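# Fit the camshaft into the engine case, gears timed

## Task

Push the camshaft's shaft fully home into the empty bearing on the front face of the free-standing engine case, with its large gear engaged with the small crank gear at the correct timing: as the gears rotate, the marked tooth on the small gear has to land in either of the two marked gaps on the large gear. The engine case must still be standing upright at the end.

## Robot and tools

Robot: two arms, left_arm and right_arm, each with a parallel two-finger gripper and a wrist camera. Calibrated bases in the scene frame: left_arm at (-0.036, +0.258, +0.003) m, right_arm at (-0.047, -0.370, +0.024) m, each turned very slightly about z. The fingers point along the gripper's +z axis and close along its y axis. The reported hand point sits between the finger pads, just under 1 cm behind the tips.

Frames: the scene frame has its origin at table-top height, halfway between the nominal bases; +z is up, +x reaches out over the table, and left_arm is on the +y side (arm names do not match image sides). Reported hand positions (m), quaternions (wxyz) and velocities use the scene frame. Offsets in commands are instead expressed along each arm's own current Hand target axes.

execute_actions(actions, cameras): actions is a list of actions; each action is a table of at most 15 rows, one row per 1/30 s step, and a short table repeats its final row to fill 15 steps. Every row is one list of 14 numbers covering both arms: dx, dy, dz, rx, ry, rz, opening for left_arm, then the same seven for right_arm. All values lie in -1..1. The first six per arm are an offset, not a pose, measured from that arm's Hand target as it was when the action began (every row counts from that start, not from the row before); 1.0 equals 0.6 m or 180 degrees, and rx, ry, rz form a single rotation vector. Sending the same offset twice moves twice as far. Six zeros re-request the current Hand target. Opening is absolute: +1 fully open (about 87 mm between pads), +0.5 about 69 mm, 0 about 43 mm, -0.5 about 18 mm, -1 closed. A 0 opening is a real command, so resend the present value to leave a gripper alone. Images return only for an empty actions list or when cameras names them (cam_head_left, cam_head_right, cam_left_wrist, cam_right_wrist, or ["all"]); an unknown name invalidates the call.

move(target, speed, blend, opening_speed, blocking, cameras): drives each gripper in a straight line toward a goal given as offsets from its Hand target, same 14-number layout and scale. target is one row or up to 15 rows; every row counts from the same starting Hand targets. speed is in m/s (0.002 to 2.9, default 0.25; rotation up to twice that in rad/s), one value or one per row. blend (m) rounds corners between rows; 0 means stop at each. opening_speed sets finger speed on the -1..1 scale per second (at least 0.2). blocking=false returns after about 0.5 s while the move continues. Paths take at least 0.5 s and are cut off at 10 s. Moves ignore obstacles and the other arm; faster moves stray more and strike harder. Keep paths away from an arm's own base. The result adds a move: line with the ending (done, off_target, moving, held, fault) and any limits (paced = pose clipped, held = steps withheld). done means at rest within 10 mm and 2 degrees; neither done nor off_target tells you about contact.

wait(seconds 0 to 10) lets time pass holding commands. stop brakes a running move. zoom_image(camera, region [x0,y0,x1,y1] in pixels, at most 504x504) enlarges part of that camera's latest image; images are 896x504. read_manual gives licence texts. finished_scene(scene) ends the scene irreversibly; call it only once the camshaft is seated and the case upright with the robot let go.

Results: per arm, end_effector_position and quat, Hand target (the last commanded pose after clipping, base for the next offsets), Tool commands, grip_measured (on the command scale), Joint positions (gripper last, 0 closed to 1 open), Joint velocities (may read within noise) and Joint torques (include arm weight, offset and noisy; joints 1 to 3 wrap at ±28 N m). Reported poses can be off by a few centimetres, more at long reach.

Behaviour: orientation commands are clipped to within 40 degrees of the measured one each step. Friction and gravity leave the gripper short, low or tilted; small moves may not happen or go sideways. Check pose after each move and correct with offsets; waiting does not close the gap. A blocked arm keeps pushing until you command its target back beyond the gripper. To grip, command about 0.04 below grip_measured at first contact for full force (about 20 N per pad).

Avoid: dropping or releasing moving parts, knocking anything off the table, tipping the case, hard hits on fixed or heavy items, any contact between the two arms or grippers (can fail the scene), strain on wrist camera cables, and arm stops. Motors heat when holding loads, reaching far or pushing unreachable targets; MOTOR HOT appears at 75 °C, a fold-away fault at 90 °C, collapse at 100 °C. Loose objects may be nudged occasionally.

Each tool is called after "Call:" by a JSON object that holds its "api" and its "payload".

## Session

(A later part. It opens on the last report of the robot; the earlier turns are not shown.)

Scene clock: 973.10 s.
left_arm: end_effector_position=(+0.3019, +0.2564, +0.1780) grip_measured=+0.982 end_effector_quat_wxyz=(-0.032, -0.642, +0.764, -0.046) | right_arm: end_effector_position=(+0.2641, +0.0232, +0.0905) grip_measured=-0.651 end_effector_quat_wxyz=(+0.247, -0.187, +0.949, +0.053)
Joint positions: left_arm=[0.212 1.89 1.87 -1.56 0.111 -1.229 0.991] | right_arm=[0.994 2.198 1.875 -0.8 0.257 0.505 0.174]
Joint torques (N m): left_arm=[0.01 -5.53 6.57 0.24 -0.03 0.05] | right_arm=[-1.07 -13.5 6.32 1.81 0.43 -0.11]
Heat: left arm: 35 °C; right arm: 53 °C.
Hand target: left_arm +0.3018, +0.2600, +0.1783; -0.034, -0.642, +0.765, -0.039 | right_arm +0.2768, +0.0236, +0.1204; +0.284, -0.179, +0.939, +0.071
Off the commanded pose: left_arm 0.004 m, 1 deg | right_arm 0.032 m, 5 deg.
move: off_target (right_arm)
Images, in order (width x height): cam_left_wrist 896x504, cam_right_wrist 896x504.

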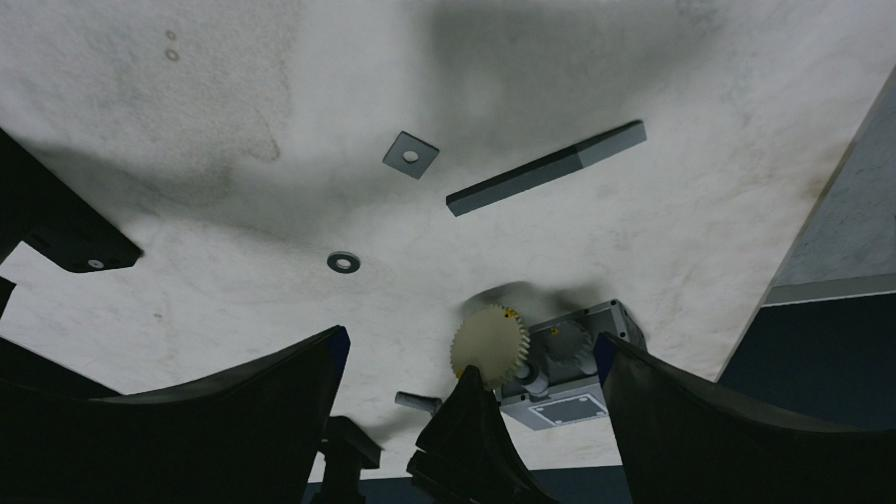

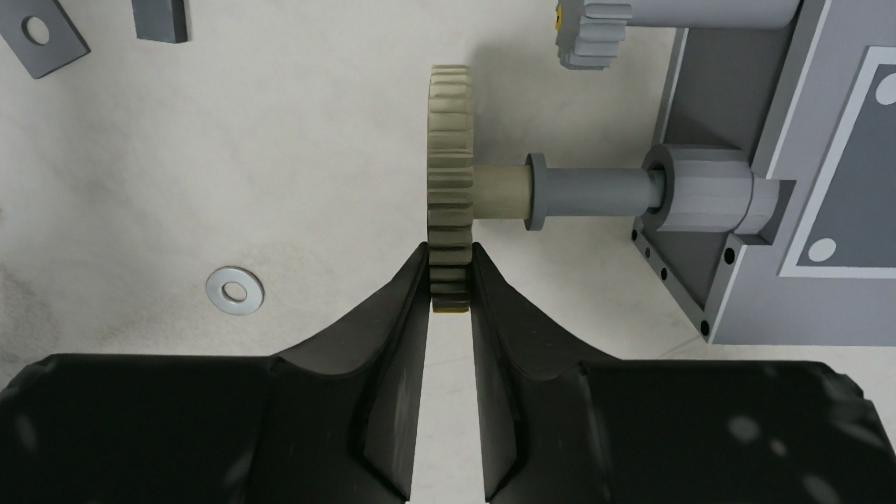

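Call:
{"api": "move", "payload": {"target": [0,0,0,0,0,0,1,-0.0074,0,0.001,0,0,0,-0.8], "speed": 0.03, "cameras": ["cam_left_wrist","cam_right_wrist"]}}

Call:
{"api": "zoom_image", "payload": {"camera": "cam_left_wrist", "region": [500, 340, 570, 400]}}

Call:
{"api": "zoom_image", "payload": {"camera": "cam_right_wrist", "region": [520, 110, 800, 290]}}

Scene clock: 982.53 s.
left_arm: end_effector_position=(+0.3019, +0.2564, +0.1780) grip_measured=+0.982 end_effector_quat_wxyz=(-0.032, -0.642, +0.764, -0.046) | right_arm: end_effector_position=(+0.2665, +0.0210, +0.0904) grip_measured=-0.651 end_effector_quat_wxyz=(+0.247, -0.185, +0.950, +0.052)
Joint positions: left_arm=[0.212 1.89 1.87 -1.56 0.111 -1.229 0.991] | right_arm=[0.988 2.198 1.874 -0.801 0.257 0.503 0.174]
Joint torques (N m): left_arm=[-0.01 -5.55 6.57 0.24 -0.02 0.06] | right_arm=[-0.95 -12.51 8.8 1.68 0.39 -0.12]
Heat: left arm: 35 °C; right arm: 53 °C.
Hand target: left_arm +0.3018, +0.2600, +0.1783; -0.034, -0.642, +0.765, -0.039 | right_arm +0.2804, +0.0251, +0.1223; +0.284, -0.179, +0.939, +0.071
Off the commanded pose: left_arm 0.004 m, 1 deg | right_arm 0.035 m, 5 deg.
move: off_target (right_arm)
Images, in order (width x height): cam_left_wrist 896x504, cam_right_wrist 896x504.

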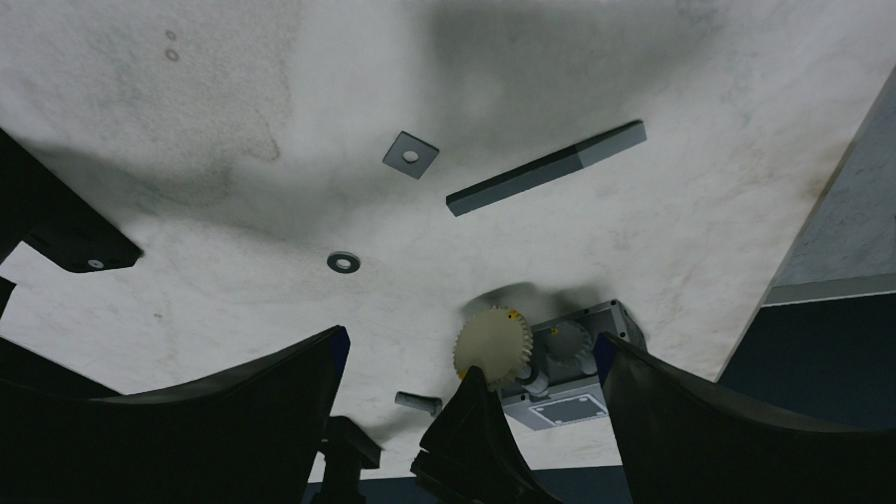

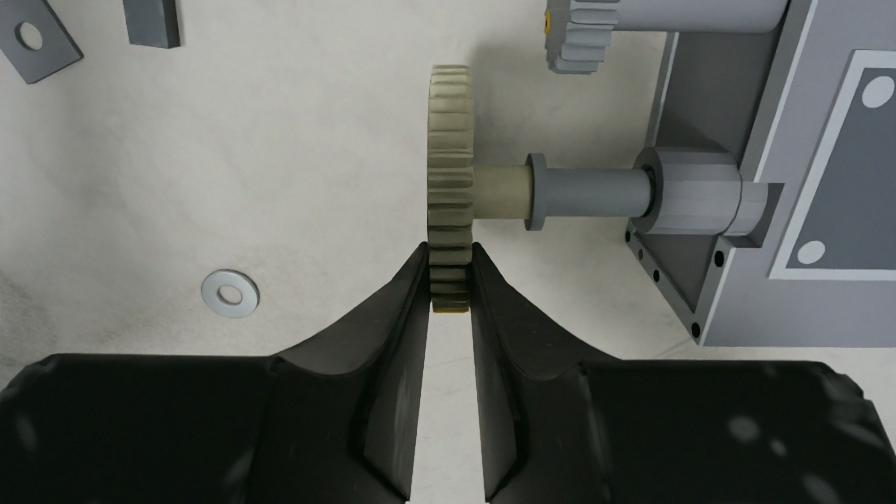

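Scaled by 7.200 from the camera's 896x504 image, which has a finer 1280x720 frame.

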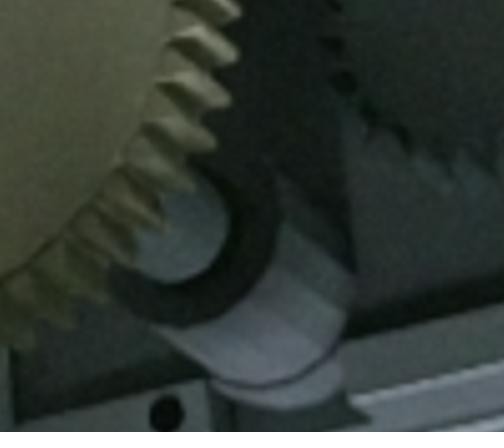

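Scaled by 1.800 from the camera's 896x504 image, which has a finer 1280x720 frame.

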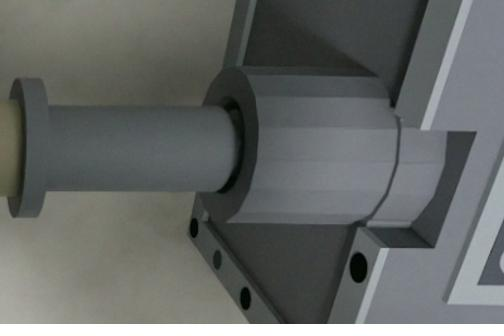

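Call:
{"api": "move", "payload": {"target": [0,0,0,0,0,0,1,0,-0.0167,0,0,0,0,-0.8], "speed": 0.03, "cameras": ["cam_right_wrist","cam_left_wrist"]}}

Call:
{"api": "zoom_image", "payload": {"camera": "cam_right_wrist", "region": [520, 110, 800, 290]}}

Scene clock: 989.17 s.
left_arm: end_effector_position=(+0.3019, +0.2564, +0.1780) grip_measured=+0.982 end_effector_quat_wxyz=(-0.032, -0.642, +0.764, -0.046) | right_arm: end_effector_position=(+0.2680, +0.0184, +0.0912) grip_measured=-0.651 end_effector_quat_wxyz=(+0.242, -0.188, +0.950, +0.059)
Joint positions: left_arm=[0.212 1.89 1.87 -1.56 0.111 -1.229 0.991] | right_arm=[0.975 2.19 1.865 -0.797 0.234 0.489 0.174]
Joint torques (N m): left_arm=[0.02 -5.52 6.54 0.24 -0.03 0.05] | right_arm=[-1.4 -13.48 6.28 1.82 0.5 -0.12]
Heat: left arm: 35 °C; right arm: 52 °C.
Hand target: left_arm +0.3018, +0.2600, +0.1783; -0.034, -0.642, +0.765, -0.039 | right_arm +0.2842, +0.0159, +0.1219; +0.284, -0.179, +0.939, +0.071
Off the commanded pose: left_arm 0.004 m, 1 deg | right_arm 0.035 m, 5 deg.
move: off_target (right_arm)
Images, in order (width x height): cam_left_wrist 896x504, cam_right_wrist 896x504.

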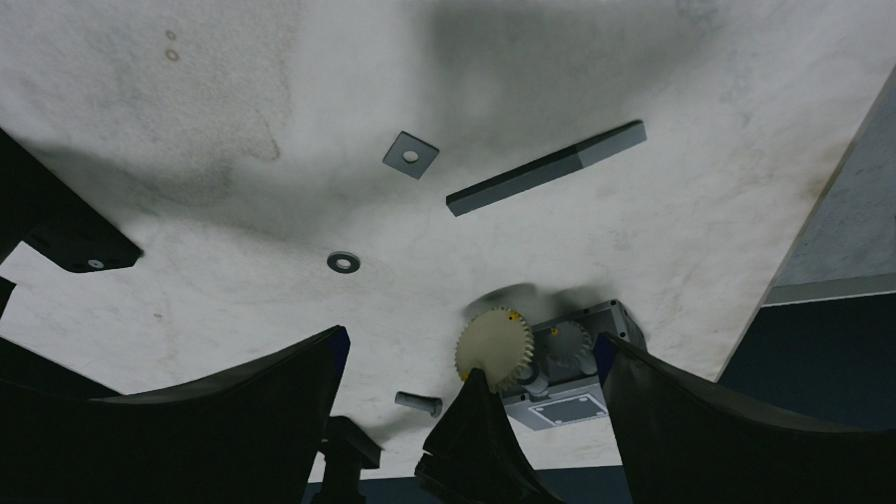

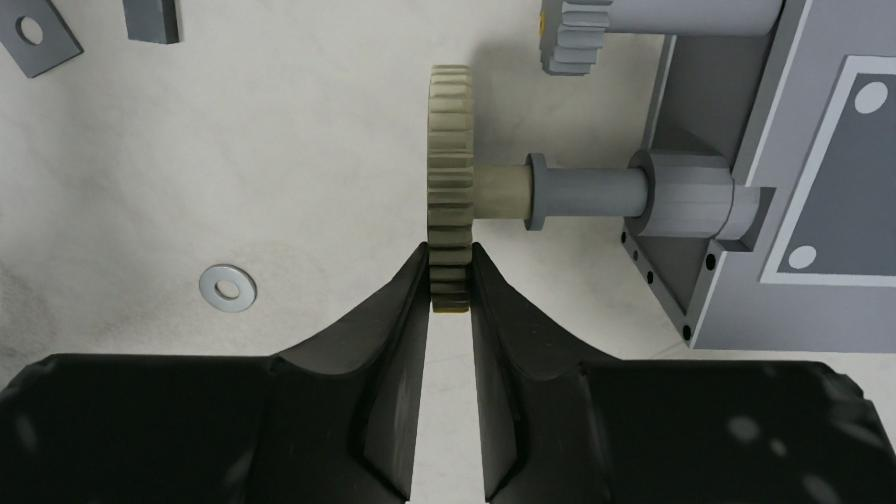

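Scaled by 1.800 from the camera's 896x504 image, which has a finer 1280x720 frame.

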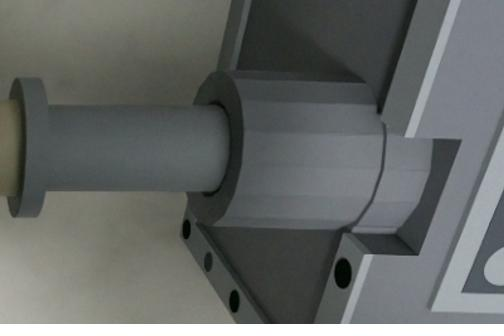

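Call:
{"api": "move", "payload": {"target": [0,0,0,0,0,0,1,-0.0025,-0.010,0.0038,0.0117,0,0.0076,-0.8], "speed": 0.03, "cameras": ["cam_right_wrist","cam_left_wrist"]}}

Call:
{"api": "zoom_image", "payload": {"camera": "cam_right_wrist", "region": [520, 110, 800, 290]}}

Scene clock: 1001.17 s.
left_arm: end_effector_position=(+0.3019, +0.2564, +0.1780) grip_measured=+0.982 end_effector_quat_wxyz=(-0.032, -0.642, +0.764, -0.046) | right_arm: end_effector_position=(+0.2683, +0.0182, +0.0912) grip_measured=-0.651 end_effector_quat_wxyz=(+0.243, -0.186, +0.950, +0.058)
Joint positions: left_arm=[0.212 1.89 1.87 -1.56 0.111 -1.229 0.991] | right_arm=[0.975 2.19 1.865 -0.797 0.236 0.493 0.174]
Joint torques (N m): left_arm=[0.02 -5.52 6.56 0.24 -0.02 0.05] | right_arm=[-1.7 -12.57 7.88 1.59 0.76 0.07]
Heat: left arm: 35 °C; right arm: 59 °C.
Hand target: left_arm +0.3018, +0.2600, +0.1783; -0.034, -0.642, +0.765, -0.039 | right_arm +0.2888, +0.0113, +0.1207; +0.286, -0.163, +0.943, +0.057
Off the commanded pose: left_arm 0.004 m, 1 deg | right_arm 0.037 m, 6 deg.
move: off_target (right_arm)
Images, in order (width x height): cam_left_wrist 896x504, cam_right_wrist 896x504.

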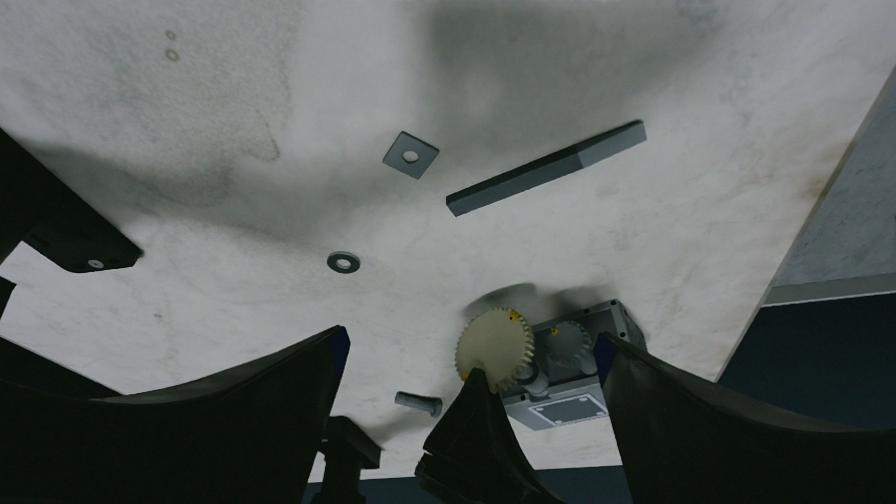

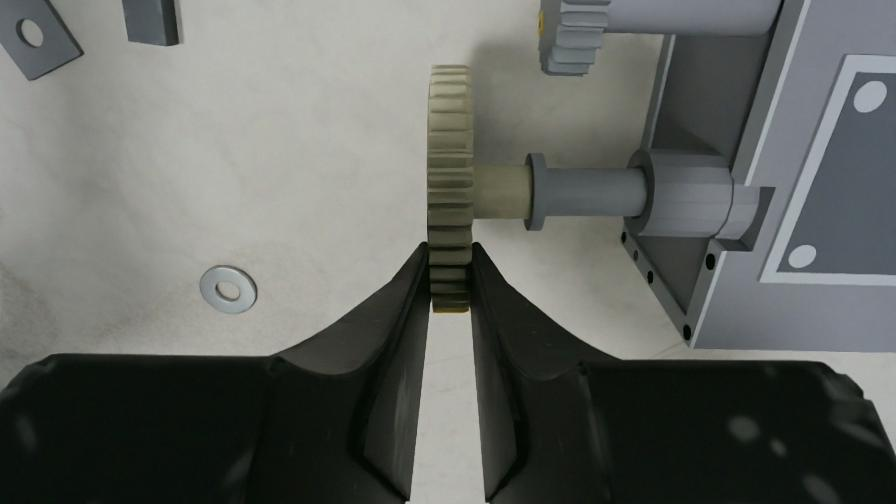

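Scaled by 1.800 from the camera's 896x504 image, which has a finer 1280x720 frame.

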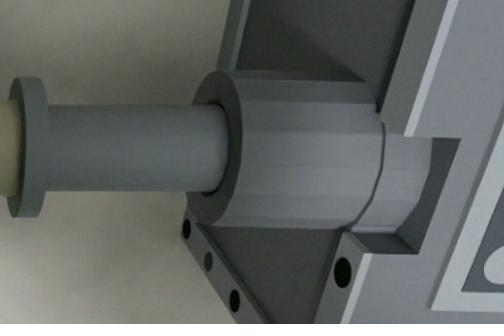

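Call:
{"api": "move", "payload": {"target": [0,0,0,0,0,0,1,0,-0.0167,0,0,0,0,-0.8], "speed": 0.03, "cameras": ["cam_right_wrist","cam_left_wrist"]}}

Call:
{"api": "zoom_image", "payload": {"camera": "cam_right_wrist", "region": [520, 110, 800, 290]}}

Scene clock: 1008.40 s.
left_arm: end_effector_position=(+0.3019, +0.2564, +0.1780) grip_measured=+0.982 end_effector_quat_wxyz=(-0.032, -0.642, +0.764, -0.046) | right_arm: end_effector_position=(+0.2753, +0.0052, +0.0900) grip_measured=-0.651 end_effector_quat_wxyz=(+0.242, -0.174, +0.953, +0.048)
Joint positions: left_arm=[0.212 1.89 1.87 -1.56 0.111 -1.229 0.991] | right_arm=[0.951 2.179 1.846 -0.8 0.246 0.494 0.174]
Joint torques (N m): left_arm=[-0.01 -5.53 6.57 0.24 -0.02 0.05] | right_arm=[-1.37 -13.39 6.26 1.78 0.6 -0.1]
Heat: left arm: 35 °C; right arm: 60 °C.
Hand target: left_arm +0.3018, +0.2600, +0.1783; -0.034, -0.642, +0.765, -0.039 | right_arm +0.2922, +0.0018, +0.1205; +0.286, -0.163, +0.943, +0.057
Off the commanded pose: left_arm 0.004 m, 1 deg | right_arm 0.035 m, 5 deg.
move: off_target (right_arm)
Images, in order (width x height): cam_left_wrist 896x504, cam_right_wrist 896x504.

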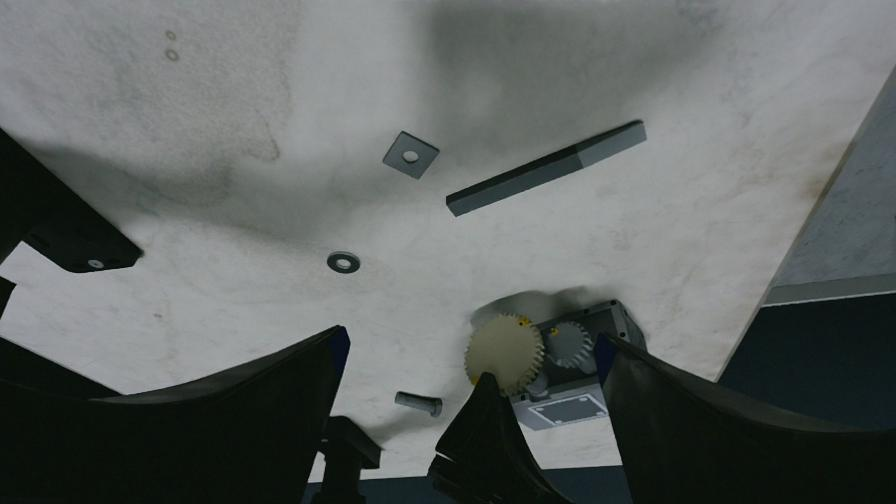

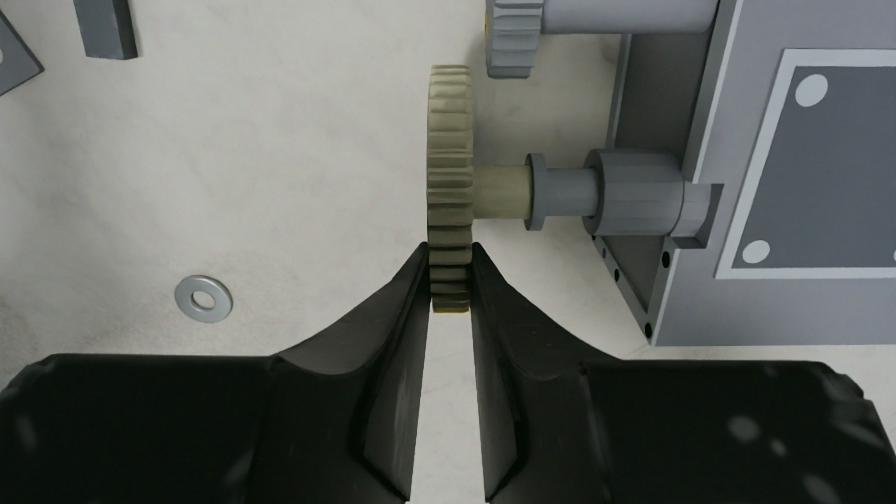

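Scaled by 1.800 from the camera's 896x504 image, which has a finer 1280x720 frame.

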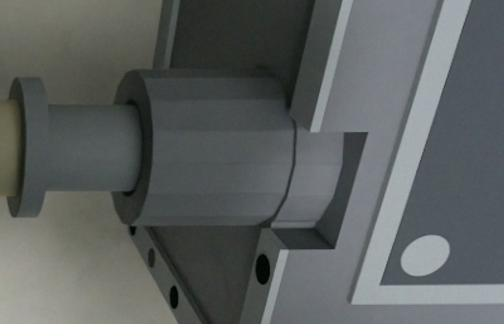

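Call:
{"api": "zoom_image", "payload": {"camera": "cam_left_wrist", "region": [455, 305, 605, 405]}}

Call:
{"api": "zoom_image", "payload": {"camera": "cam_left_wrist", "region": [510, 310, 600, 380]}}

Call:
{"api": "zoom_image", "payload": {"camera": "cam_right_wrist", "region": [400, 0, 600, 150]}}

Scaled by 3.360 from the camera's 896x504 image, which has a finer 1280x720 frame.

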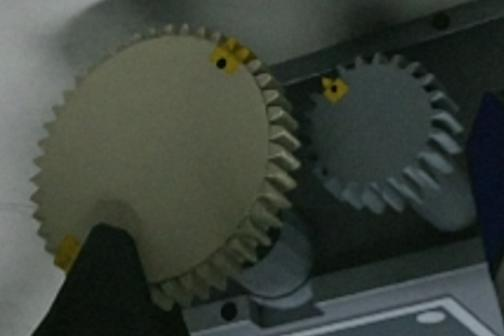

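Scaled by 5.600 from the camera's 896x504 image, which has a finer 1280x720 frame.

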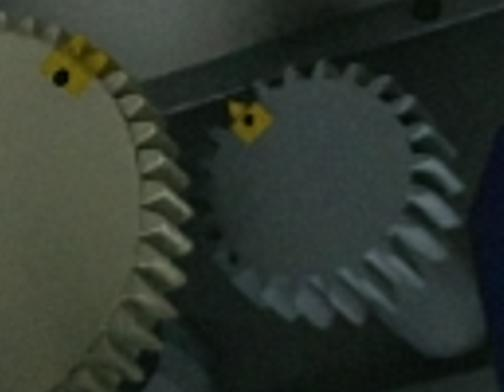

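Scaled by 2.520 from the camera's 896x504 image, which has a finer 1280x720 frame.

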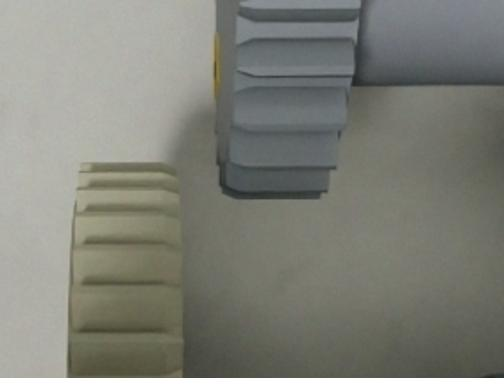

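Call:
{"api": "move", "payload": {"target": [0,0,0,0,0,0,1,0.0051,0,0.0003,0,-0.0375,0,-0.8], "speed": 0.03, "cameras": ["cam_right_wrist","cam_left_wrist"]}}

Call:
{"api": "zoom_image", "payload": {"camera": "cam_left_wrist", "region": [455, 305, 605, 405]}}

Call:
{"api": "zoom_image", "payload": {"camera": "cam_left_wrist", "region": [530, 310, 600, 380]}}

Call:
{"api": "zoom_image", "payload": {"camera": "cam_right_wrist", "region": [400, 0, 600, 150]}}

Scene clock: 1048.40 s.
left_arm: end_effector_position=(+0.3019, +0.2564, +0.1780) grip_measured=+0.982 end_effector_quat_wxyz=(-0.032, -0.642, +0.764, -0.046) | right_arm: end_effector_position=(+0.2749, +0.0001, +0.0886) grip_measured=-0.651 end_effector_quat_wxyz=(+0.290, -0.171, +0.940, +0.061)
Joint positions: left_arm=[0.212 1.89 1.87 -1.56 0.111 -1.229 0.991] | right_arm=[0.963 2.077 1.645 -0.606 0.292 0.481 0.174]
Joint torques (N m): left_arm=[0.01 -5.52 6.54 0.24 -0.02 0.06] | right_arm=[-0.2 -12.46 6.41 2.1 0.81 -0.09]
Heat: left arm: 35 °C; right arm: 65 °C.
Hand target: left_arm +0.3018, +0.2600, +0.1783; -0.034, -0.642, +0.765, -0.039 | right_arm +0.2899, +0.0010, +0.1186; +0.341, -0.159, +0.924, +0.067
Off the commanded pose: left_arm 0.004 m, 1 deg | right_arm 0.034 m, 6 deg.
move: off_target (right_arm)
Images, in order (width x height): cam_left_wrist 896x504, cam_right_wrist 896x504.

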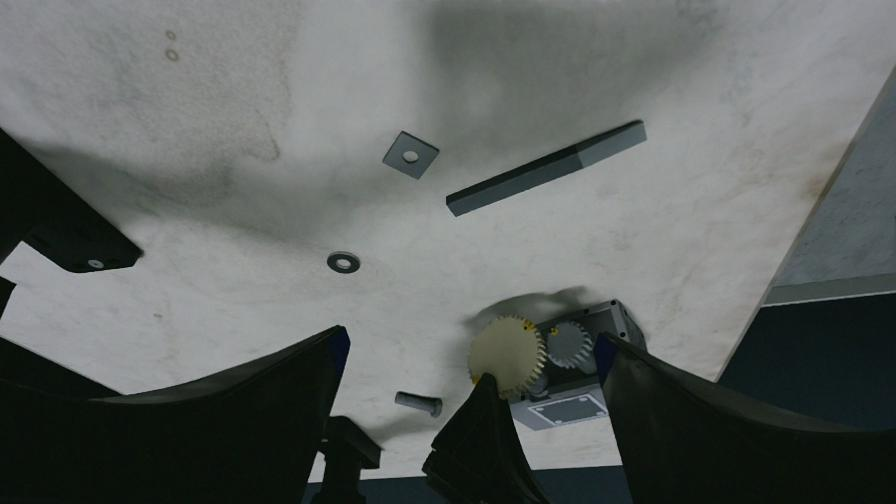

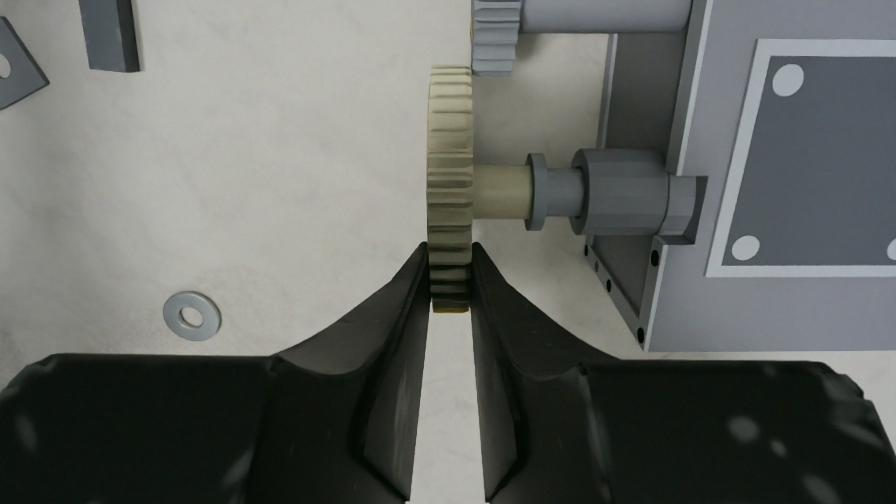

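Scaled by 3.360 from the camera's 896x504 image, which has a finer 1280x720 frame.

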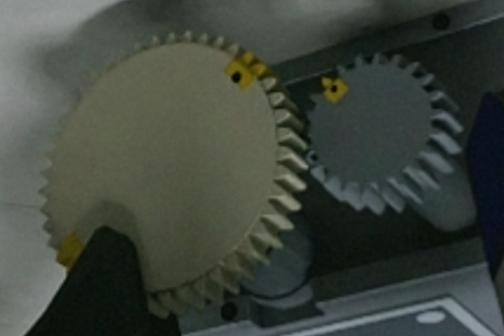

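Scaled by 7.200 from the camera's 896x504 image, which has a finer 1280x720 frame.

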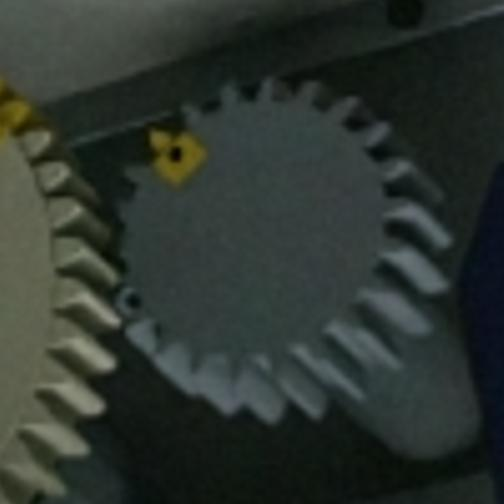

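Scaled by 2.520 from the camera's 896x504 image, which has a finer 1280x720 frame.

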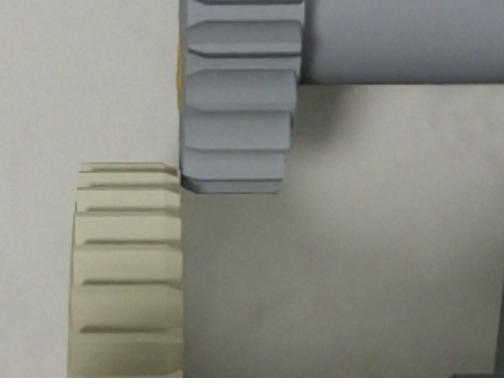

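Call:
{"api": "move", "payload": {"target": [0,0,0,0,0,0,1,0.0024,0,0.0001,0,-0.0167,0,-0.8], "speed": 0.03, "cameras": ["cam_right_wrist","cam_left_wrist"]}}

Call:
{"api": "zoom_image", "payload": {"camera": "cam_left_wrist", "region": [455, 305, 605, 405]}}

Call:
{"api": "zoom_image", "payload": {"camera": "cam_right_wrist", "region": [400, 0, 600, 150]}}

Scene clock: 1067.17 s.
left_arm: end_effector_position=(+0.3019, +0.2564, +0.1780) grip_measured=+0.982 end_effector_quat_wxyz=(-0.032, -0.642, +0.764, -0.046) | right_arm: end_effector_position=(+0.2742, -0.0012, +0.0877) grip_measured=-0.651 end_effector_quat_wxyz=(+0.314, -0.170, +0.932, +0.064)
Joint positions: left_arm=[0.212 1.89 1.87 -1.56 0.111 -1.229 0.991] | right_arm=[0.974 2.039 1.563 -0.517 0.323 0.475 0.174]
Joint torques (N m): left_arm=[0.01 -5.52 6.6 0.24 -0.03 0.05] | right_arm=[-0.17 -12.07 6.32 2.21 0.81 -0.09]
Heat: left arm: 35 °C; right arm: 64 °C.
Hand target: left_arm +0.3018, +0.2600, +0.1783; -0.034, -0.642, +0.765, -0.039 | right_arm +0.2889, +0.0006, +0.1177; +0.365, -0.157, +0.915, +0.071
Off the commanded pose: left_arm 0.004 m, 1 deg | right_arm 0.033 m, 6 deg.
move: off_target (right_arm)
Images, in order (width x height): cam_left_wrist 896x504, cam_right_wrist 896x504.

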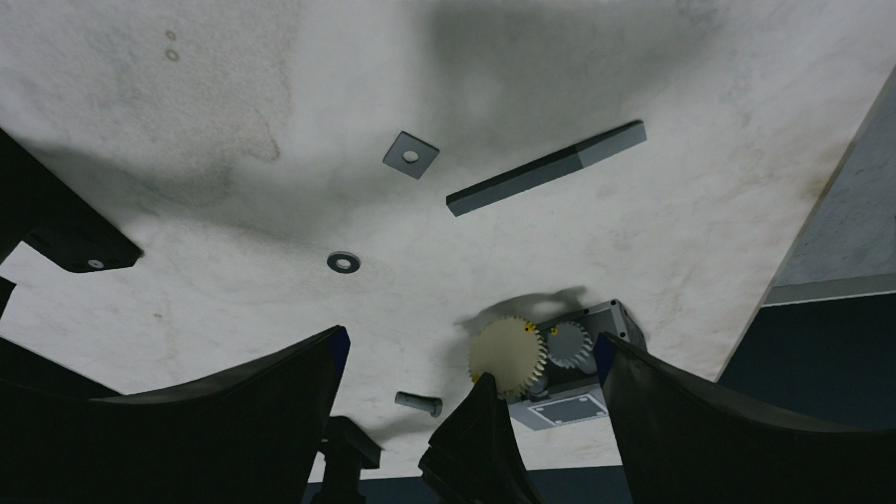

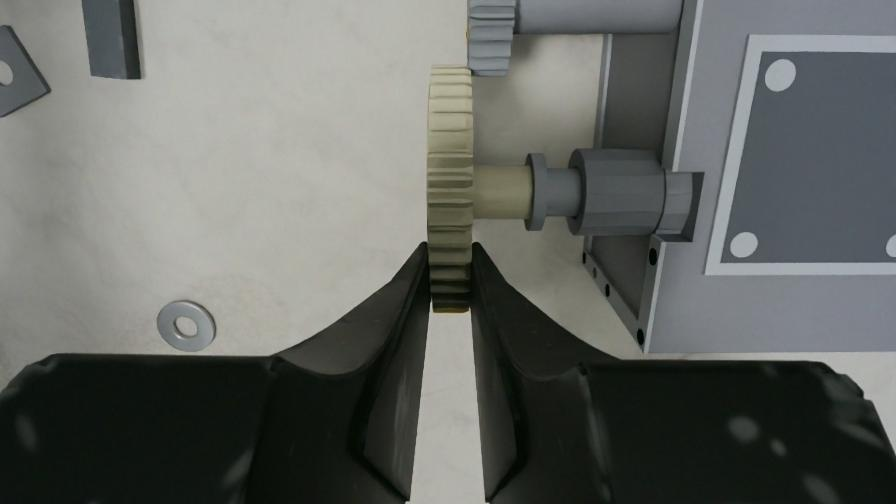

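Scaled by 3.360 from the camera's 896x504 image, which has a finer 1280x720 frame.

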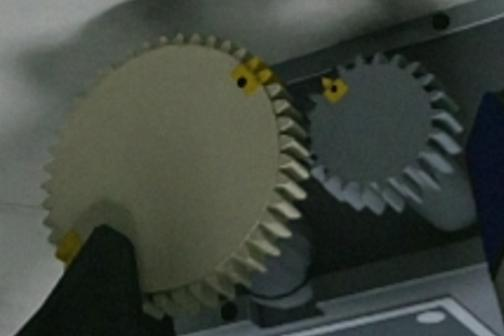

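Scaled by 2.520 from the camera's 896x504 image, which has a finer 1280x720 frame.

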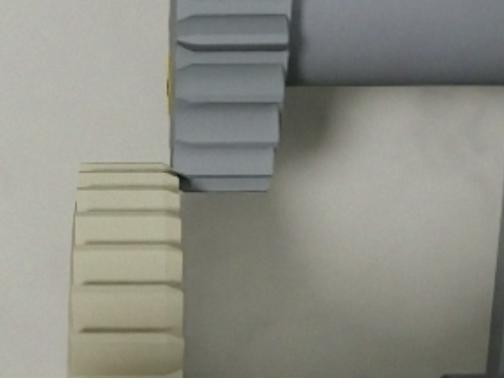

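Call:
{"api": "move", "payload": {"target": [0,0,0,0,0,0,1,0,-0.0183,0,0,0,0,-0.8], "speed": 0.03, "cameras": ["cam_right_wrist","cam_left_wrist"]}}

Call:
{"api": "zoom_image", "payload": {"camera": "cam_left_wrist", "region": [455, 305, 605, 405]}}

Call:
{"api": "zoom_image", "payload": {"camera": "cam_right_wrist", "region": [400, 0, 600, 150]}}

Scene clock: 1078.27 s.
left_arm: end_effector_position=(+0.3019, +0.2564, +0.1780) grip_measured=+0.982 end_effector_quat_wxyz=(-0.032, -0.642, +0.764, -0.046) | right_arm: end_effector_position=(+0.2745, -0.0040, +0.0875) grip_measured=-0.651 end_effector_quat_wxyz=(+0.322, -0.172, +0.929, +0.067)
Joint positions: left_arm=[0.212 1.89 1.87 -1.56 0.111 -1.229 0.991] | right_arm=[0.972 2.019 1.525 -0.481 0.326 0.462 0.174]
Joint torques (N m): left_arm=[0.01 -5.53 6.57 0.24 -0.02 0.05] | right_arm=[-1.68 -12.23 6.42 2.07 0.68 -0.14]
Heat: left arm: 35 °C; right arm: 63 °C.
Hand target: left_arm +0.3018, +0.2600, +0.1783; -0.034, -0.642, +0.765, -0.039 | right_arm +0.2927, -0.0098, +0.1176; +0.365, -0.157, +0.915, +0.071
Off the commanded pose: left_arm 0.004 m, 1 deg | right_arm 0.036 m, 6 deg.
move: off_target (right_arm)
Images, in order (width x height): cam_left_wrist 896x504, cam_right_wrist 896x504.

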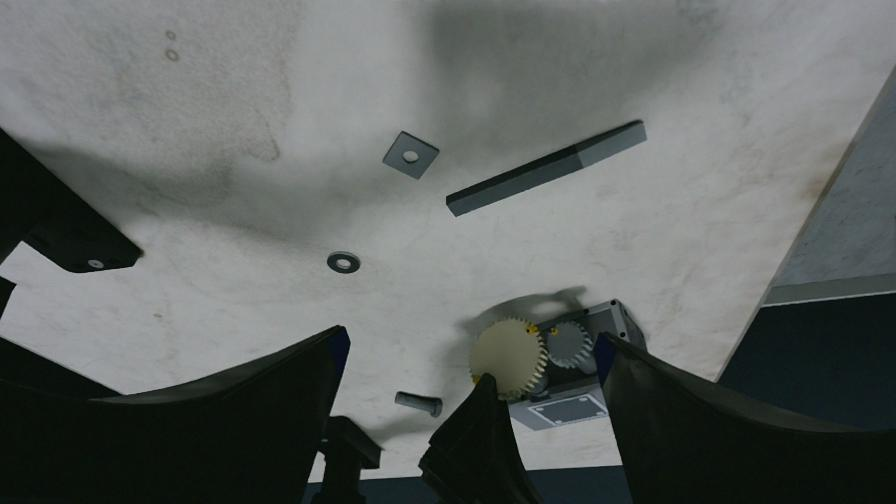

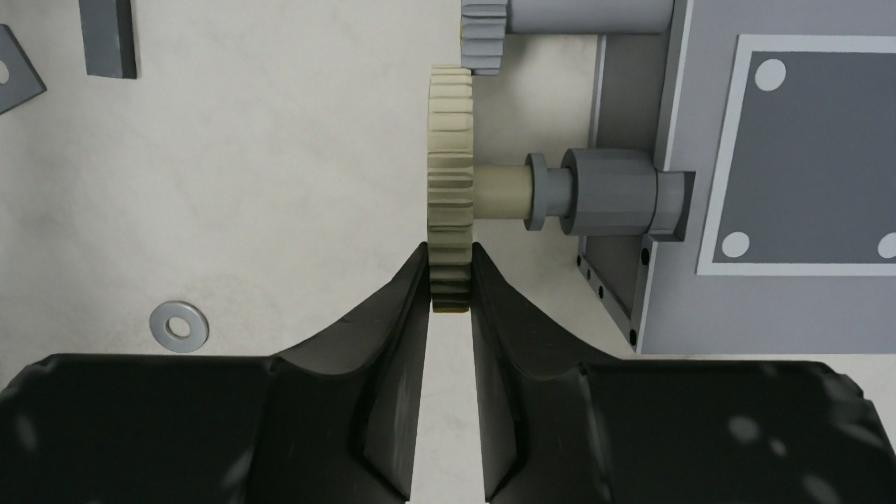

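Scaled by 3.360 from the camera's 896x504 image, which has a finer 1280x720 frame.

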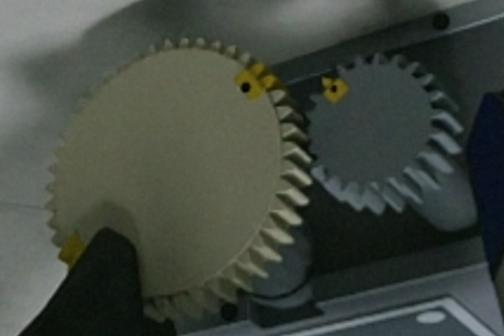

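Scaled by 2.520 from the camera's 896x504 image, which has a finer 1280x720 frame.

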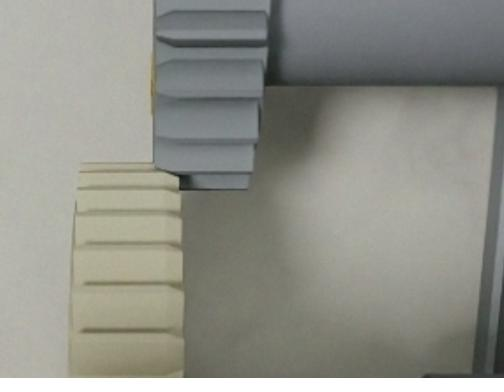

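Call:
{"api": "move", "payload": {"target": [0,0,0,0,0,0,1,0,-0.0133,0,0,0,0,-0.8], "speed": 0.03, "cameras": ["cam_right_wrist","cam_left_wrist"]}}

Call:
{"api": "zoom_image", "payload": {"camera": "cam_left_wrist", "region": [455, 305, 605, 405]}}

Scene clock: 1084.40 s.
left_arm: end_effector_position=(+0.3019, +0.2564, +0.1780) grip_measured=+0.982 end_effector_quat_wxyz=(-0.032, -0.642, +0.764, -0.046) | right_arm: end_effector_position=(+0.2739, -0.0062, +0.0876) grip_measured=-0.651 end_effector_quat_wxyz=(+0.321, -0.178, +0.927, +0.073)
Joint positions: left_arm=[0.212 1.89 1.87 -1.56 0.111 -1.229 0.991] | right_arm=[0.966 2.004 1.5 -0.461 0.31 0.447 0.174]
Joint torques (N m): left_arm=[0.02 -5.53 6.58 0.25 -0.02 0.05] | right_arm=[-2.32 -12.26 6.32 2.01 0.75 -0.17]
Heat: left arm: 35 °C; right arm: 61 °C.
Hand target: left_arm +0.3018, +0.2600, +0.1783; -0.034, -0.642, +0.765, -0.039 | right_arm +0.2954, -0.0172, +0.1175; +0.365, -0.157, +0.915, +0.071
Off the commanded pose: left_arm 0.004 m, 1 deg | right_arm 0.038 m, 6 deg.
move: off_target (right_arm)
Images, in order (width x height): cam_left_wrist 896x504, cam_right_wrist 896x504.

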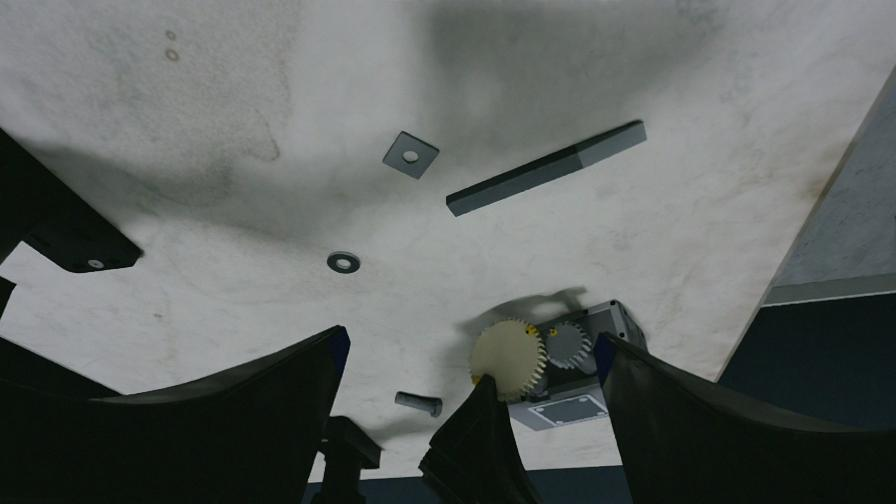

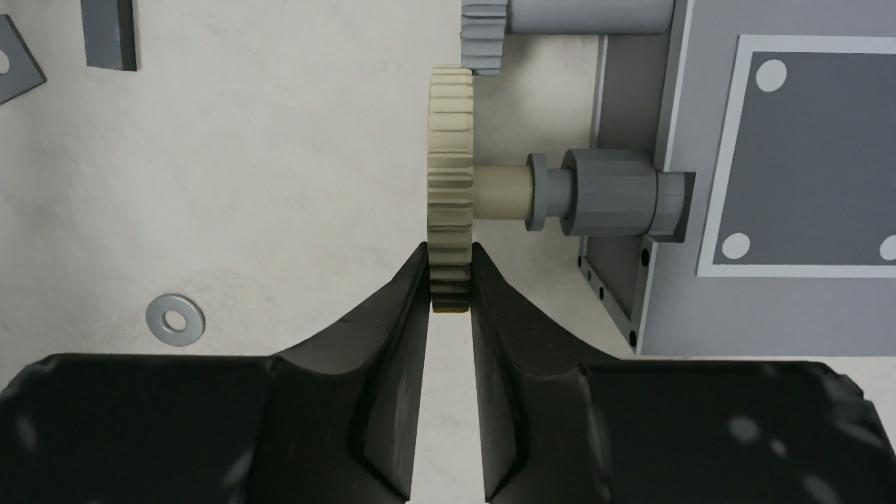

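Scaled by 3.360 from the camera's 896x504 image, which has a finer 1280x720 frame.

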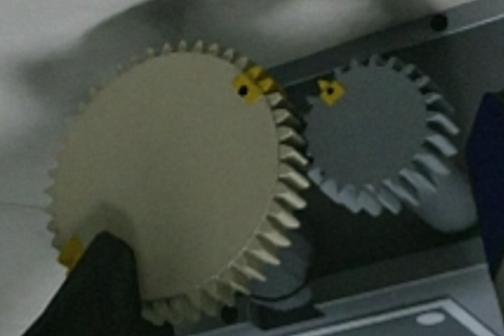

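Call:
{"api": "zoom_image", "payload": {"camera": "cam_right_wrist", "region": [420, 30, 520, 110]}}

Call:
{"api": "zoom_image", "payload": {"camera": "cam_left_wrist", "region": [520, 315, 580, 375]}}

Scaled by 5.040 from the camera's 896x504 image, which has a finer 1280x720 frame.

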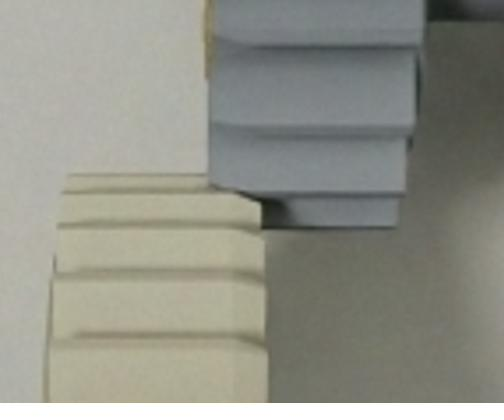

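Scaled by 8.400 from the camera's 896x504 image, which has a finer 1280x720 frame.

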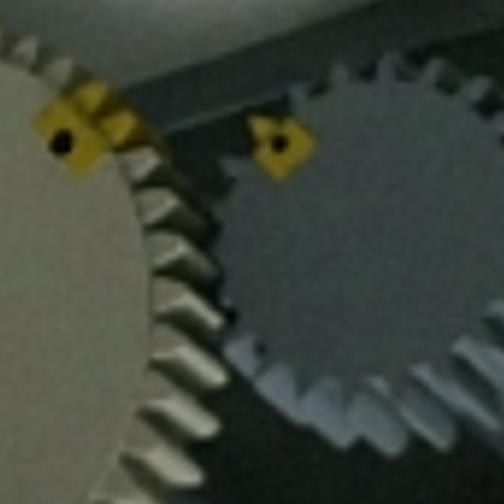

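Call:
{"api": "move", "payload": {"target": [0,0,0,0,0,0,1,-0.0024,0,0,0,0.0167,0,-0.8], "speed": 0.03, "cameras": ["cam_right_wrist","cam_left_wrist"]}}

Call:
{"api": "zoom_image", "payload": {"camera": "cam_left_wrist", "region": [455, 305, 605, 405]}}

Call:
{"api": "zoom_image", "payload": {"camera": "cam_right_wrist", "region": [420, 30, 700, 250]}}

Scene clock: 1102.93 s.
left_arm: end_effector_position=(+0.3019, +0.2564, +0.1780) grip_measured=+0.982 end_effector_quat_wxyz=(-0.032, -0.642, +0.764, -0.046) | right_arm: end_effector_position=(+0.2720, -0.0118, +0.0877) grip_measured=-0.651 end_effector_quat_wxyz=(+0.303, -0.183, +0.932, +0.072)
Joint positions: left_arm=[0.212 1.89 1.87 -1.56 0.111 -1.229 0.991] | right_arm=[0.951 2.004 1.517 -0.507 0.278 0.438 0.174]
Joint torques (N m): left_arm=[0.02 -5.5 6.57 0.25 -0.02 0.05] | right_arm=[-2.24 -10.04 11.6 1.53 0.72 0.03]
Heat: left arm: 35 °C; right arm: 63 °C.
Hand target: left_arm +0.3018, +0.2600, +0.1783; -0.034, -0.642, +0.765, -0.039 | right_arm +0.2963, -0.0169, +0.1185; +0.341, -0.159, +0.924, +0.067
Off the commanded pose: left_arm 0.004 m, 1 deg | right_arm 0.040 m, 5 deg.
move: off_target (right_arm)
Images, in order (width x height): cam_left_wrist 896x504, cam_right_wrist 896x504.

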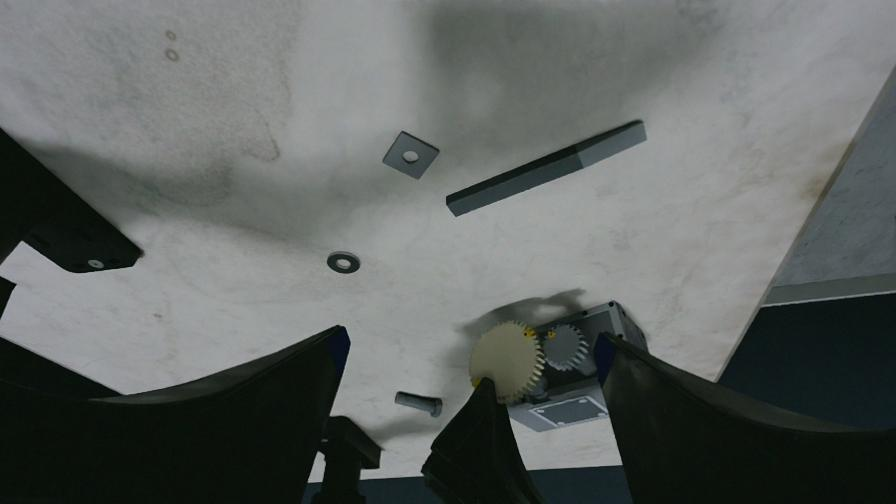

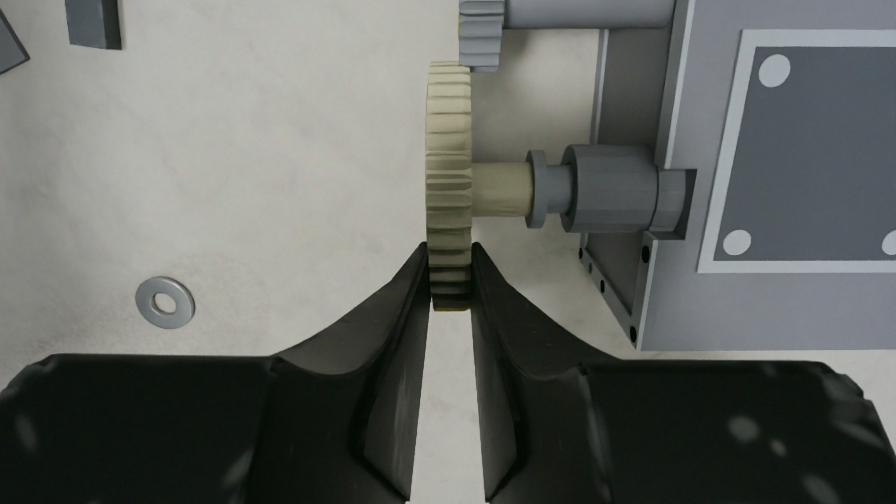

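Scaled by 3.360 from the camera's 896x504 image, which has a finer 1280x720 frame.

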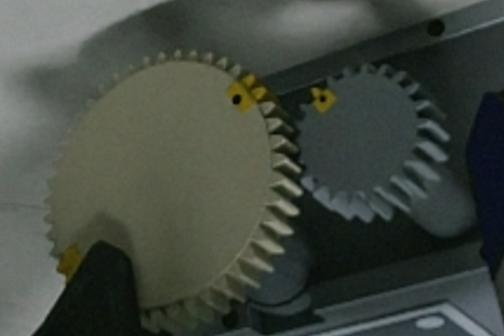

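Scaled by 1.800 from the camera's 896x504 image, which has a finer 1280x720 frame.

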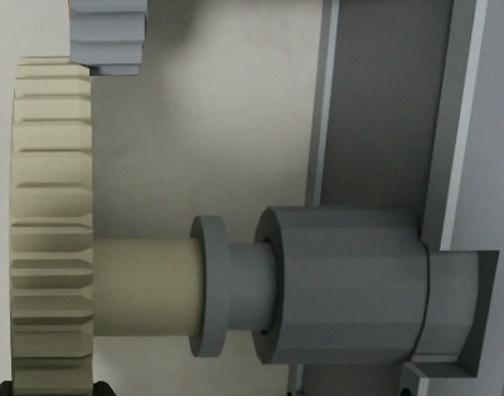

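Call:
{"api": "move", "payload": {"target": [0,0,0,0,0,0,1,0.0,0.028,0,0,0,0,-0.8], "speed": 0.03, "cameras": ["cam_right_wrist"]}}

Scene clock: 1121.43 s.
left_arm: end_effector_position=(+0.3019, +0.2564, +0.1780) grip_measured=+0.982 end_effector_quat_wxyz=(-0.032, -0.642, +0.764, -0.046) | right_arm: end_effector_position=(+0.2715, -0.0123, +0.0881) grip_measured=-0.650 end_effector_quat_wxyz=(+0.293, -0.182, +0.937, +0.060)
Joint positions: left_arm=[0.212 1.89 1.87 -1.56 0.111 -1.229 0.991] | right_arm=[0.953 2.026 1.563 -0.564 0.286 0.447 0.175]
Joint torques (N m): left_arm=[0.03 -5.53 6.57 0.24 -0.03 0.05] | right_arm=[0.14 -9.46 12.18 1.79 0.81 0.22]
Heat: left arm: 35 °C; right arm: 59 °C.
Hand target: left_arm +0.3018, +0.2600, +0.1783; -0.034, -0.642, +0.765, -0.039 | right_arm +0.2907, -0.0010, +0.1188; +0.341, -0.159, +0.924, +0.067
Off the commanded pose: left_arm 0.004 m, 1 deg | right_arm 0.038 m, 6 deg.
move: off_target (right_arm)
Images, in order (width x height): cam_right_wrist 896x504.

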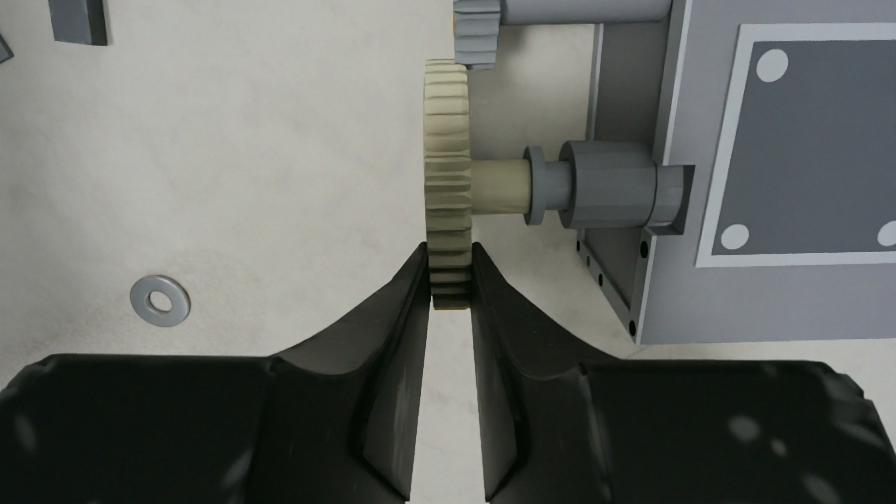

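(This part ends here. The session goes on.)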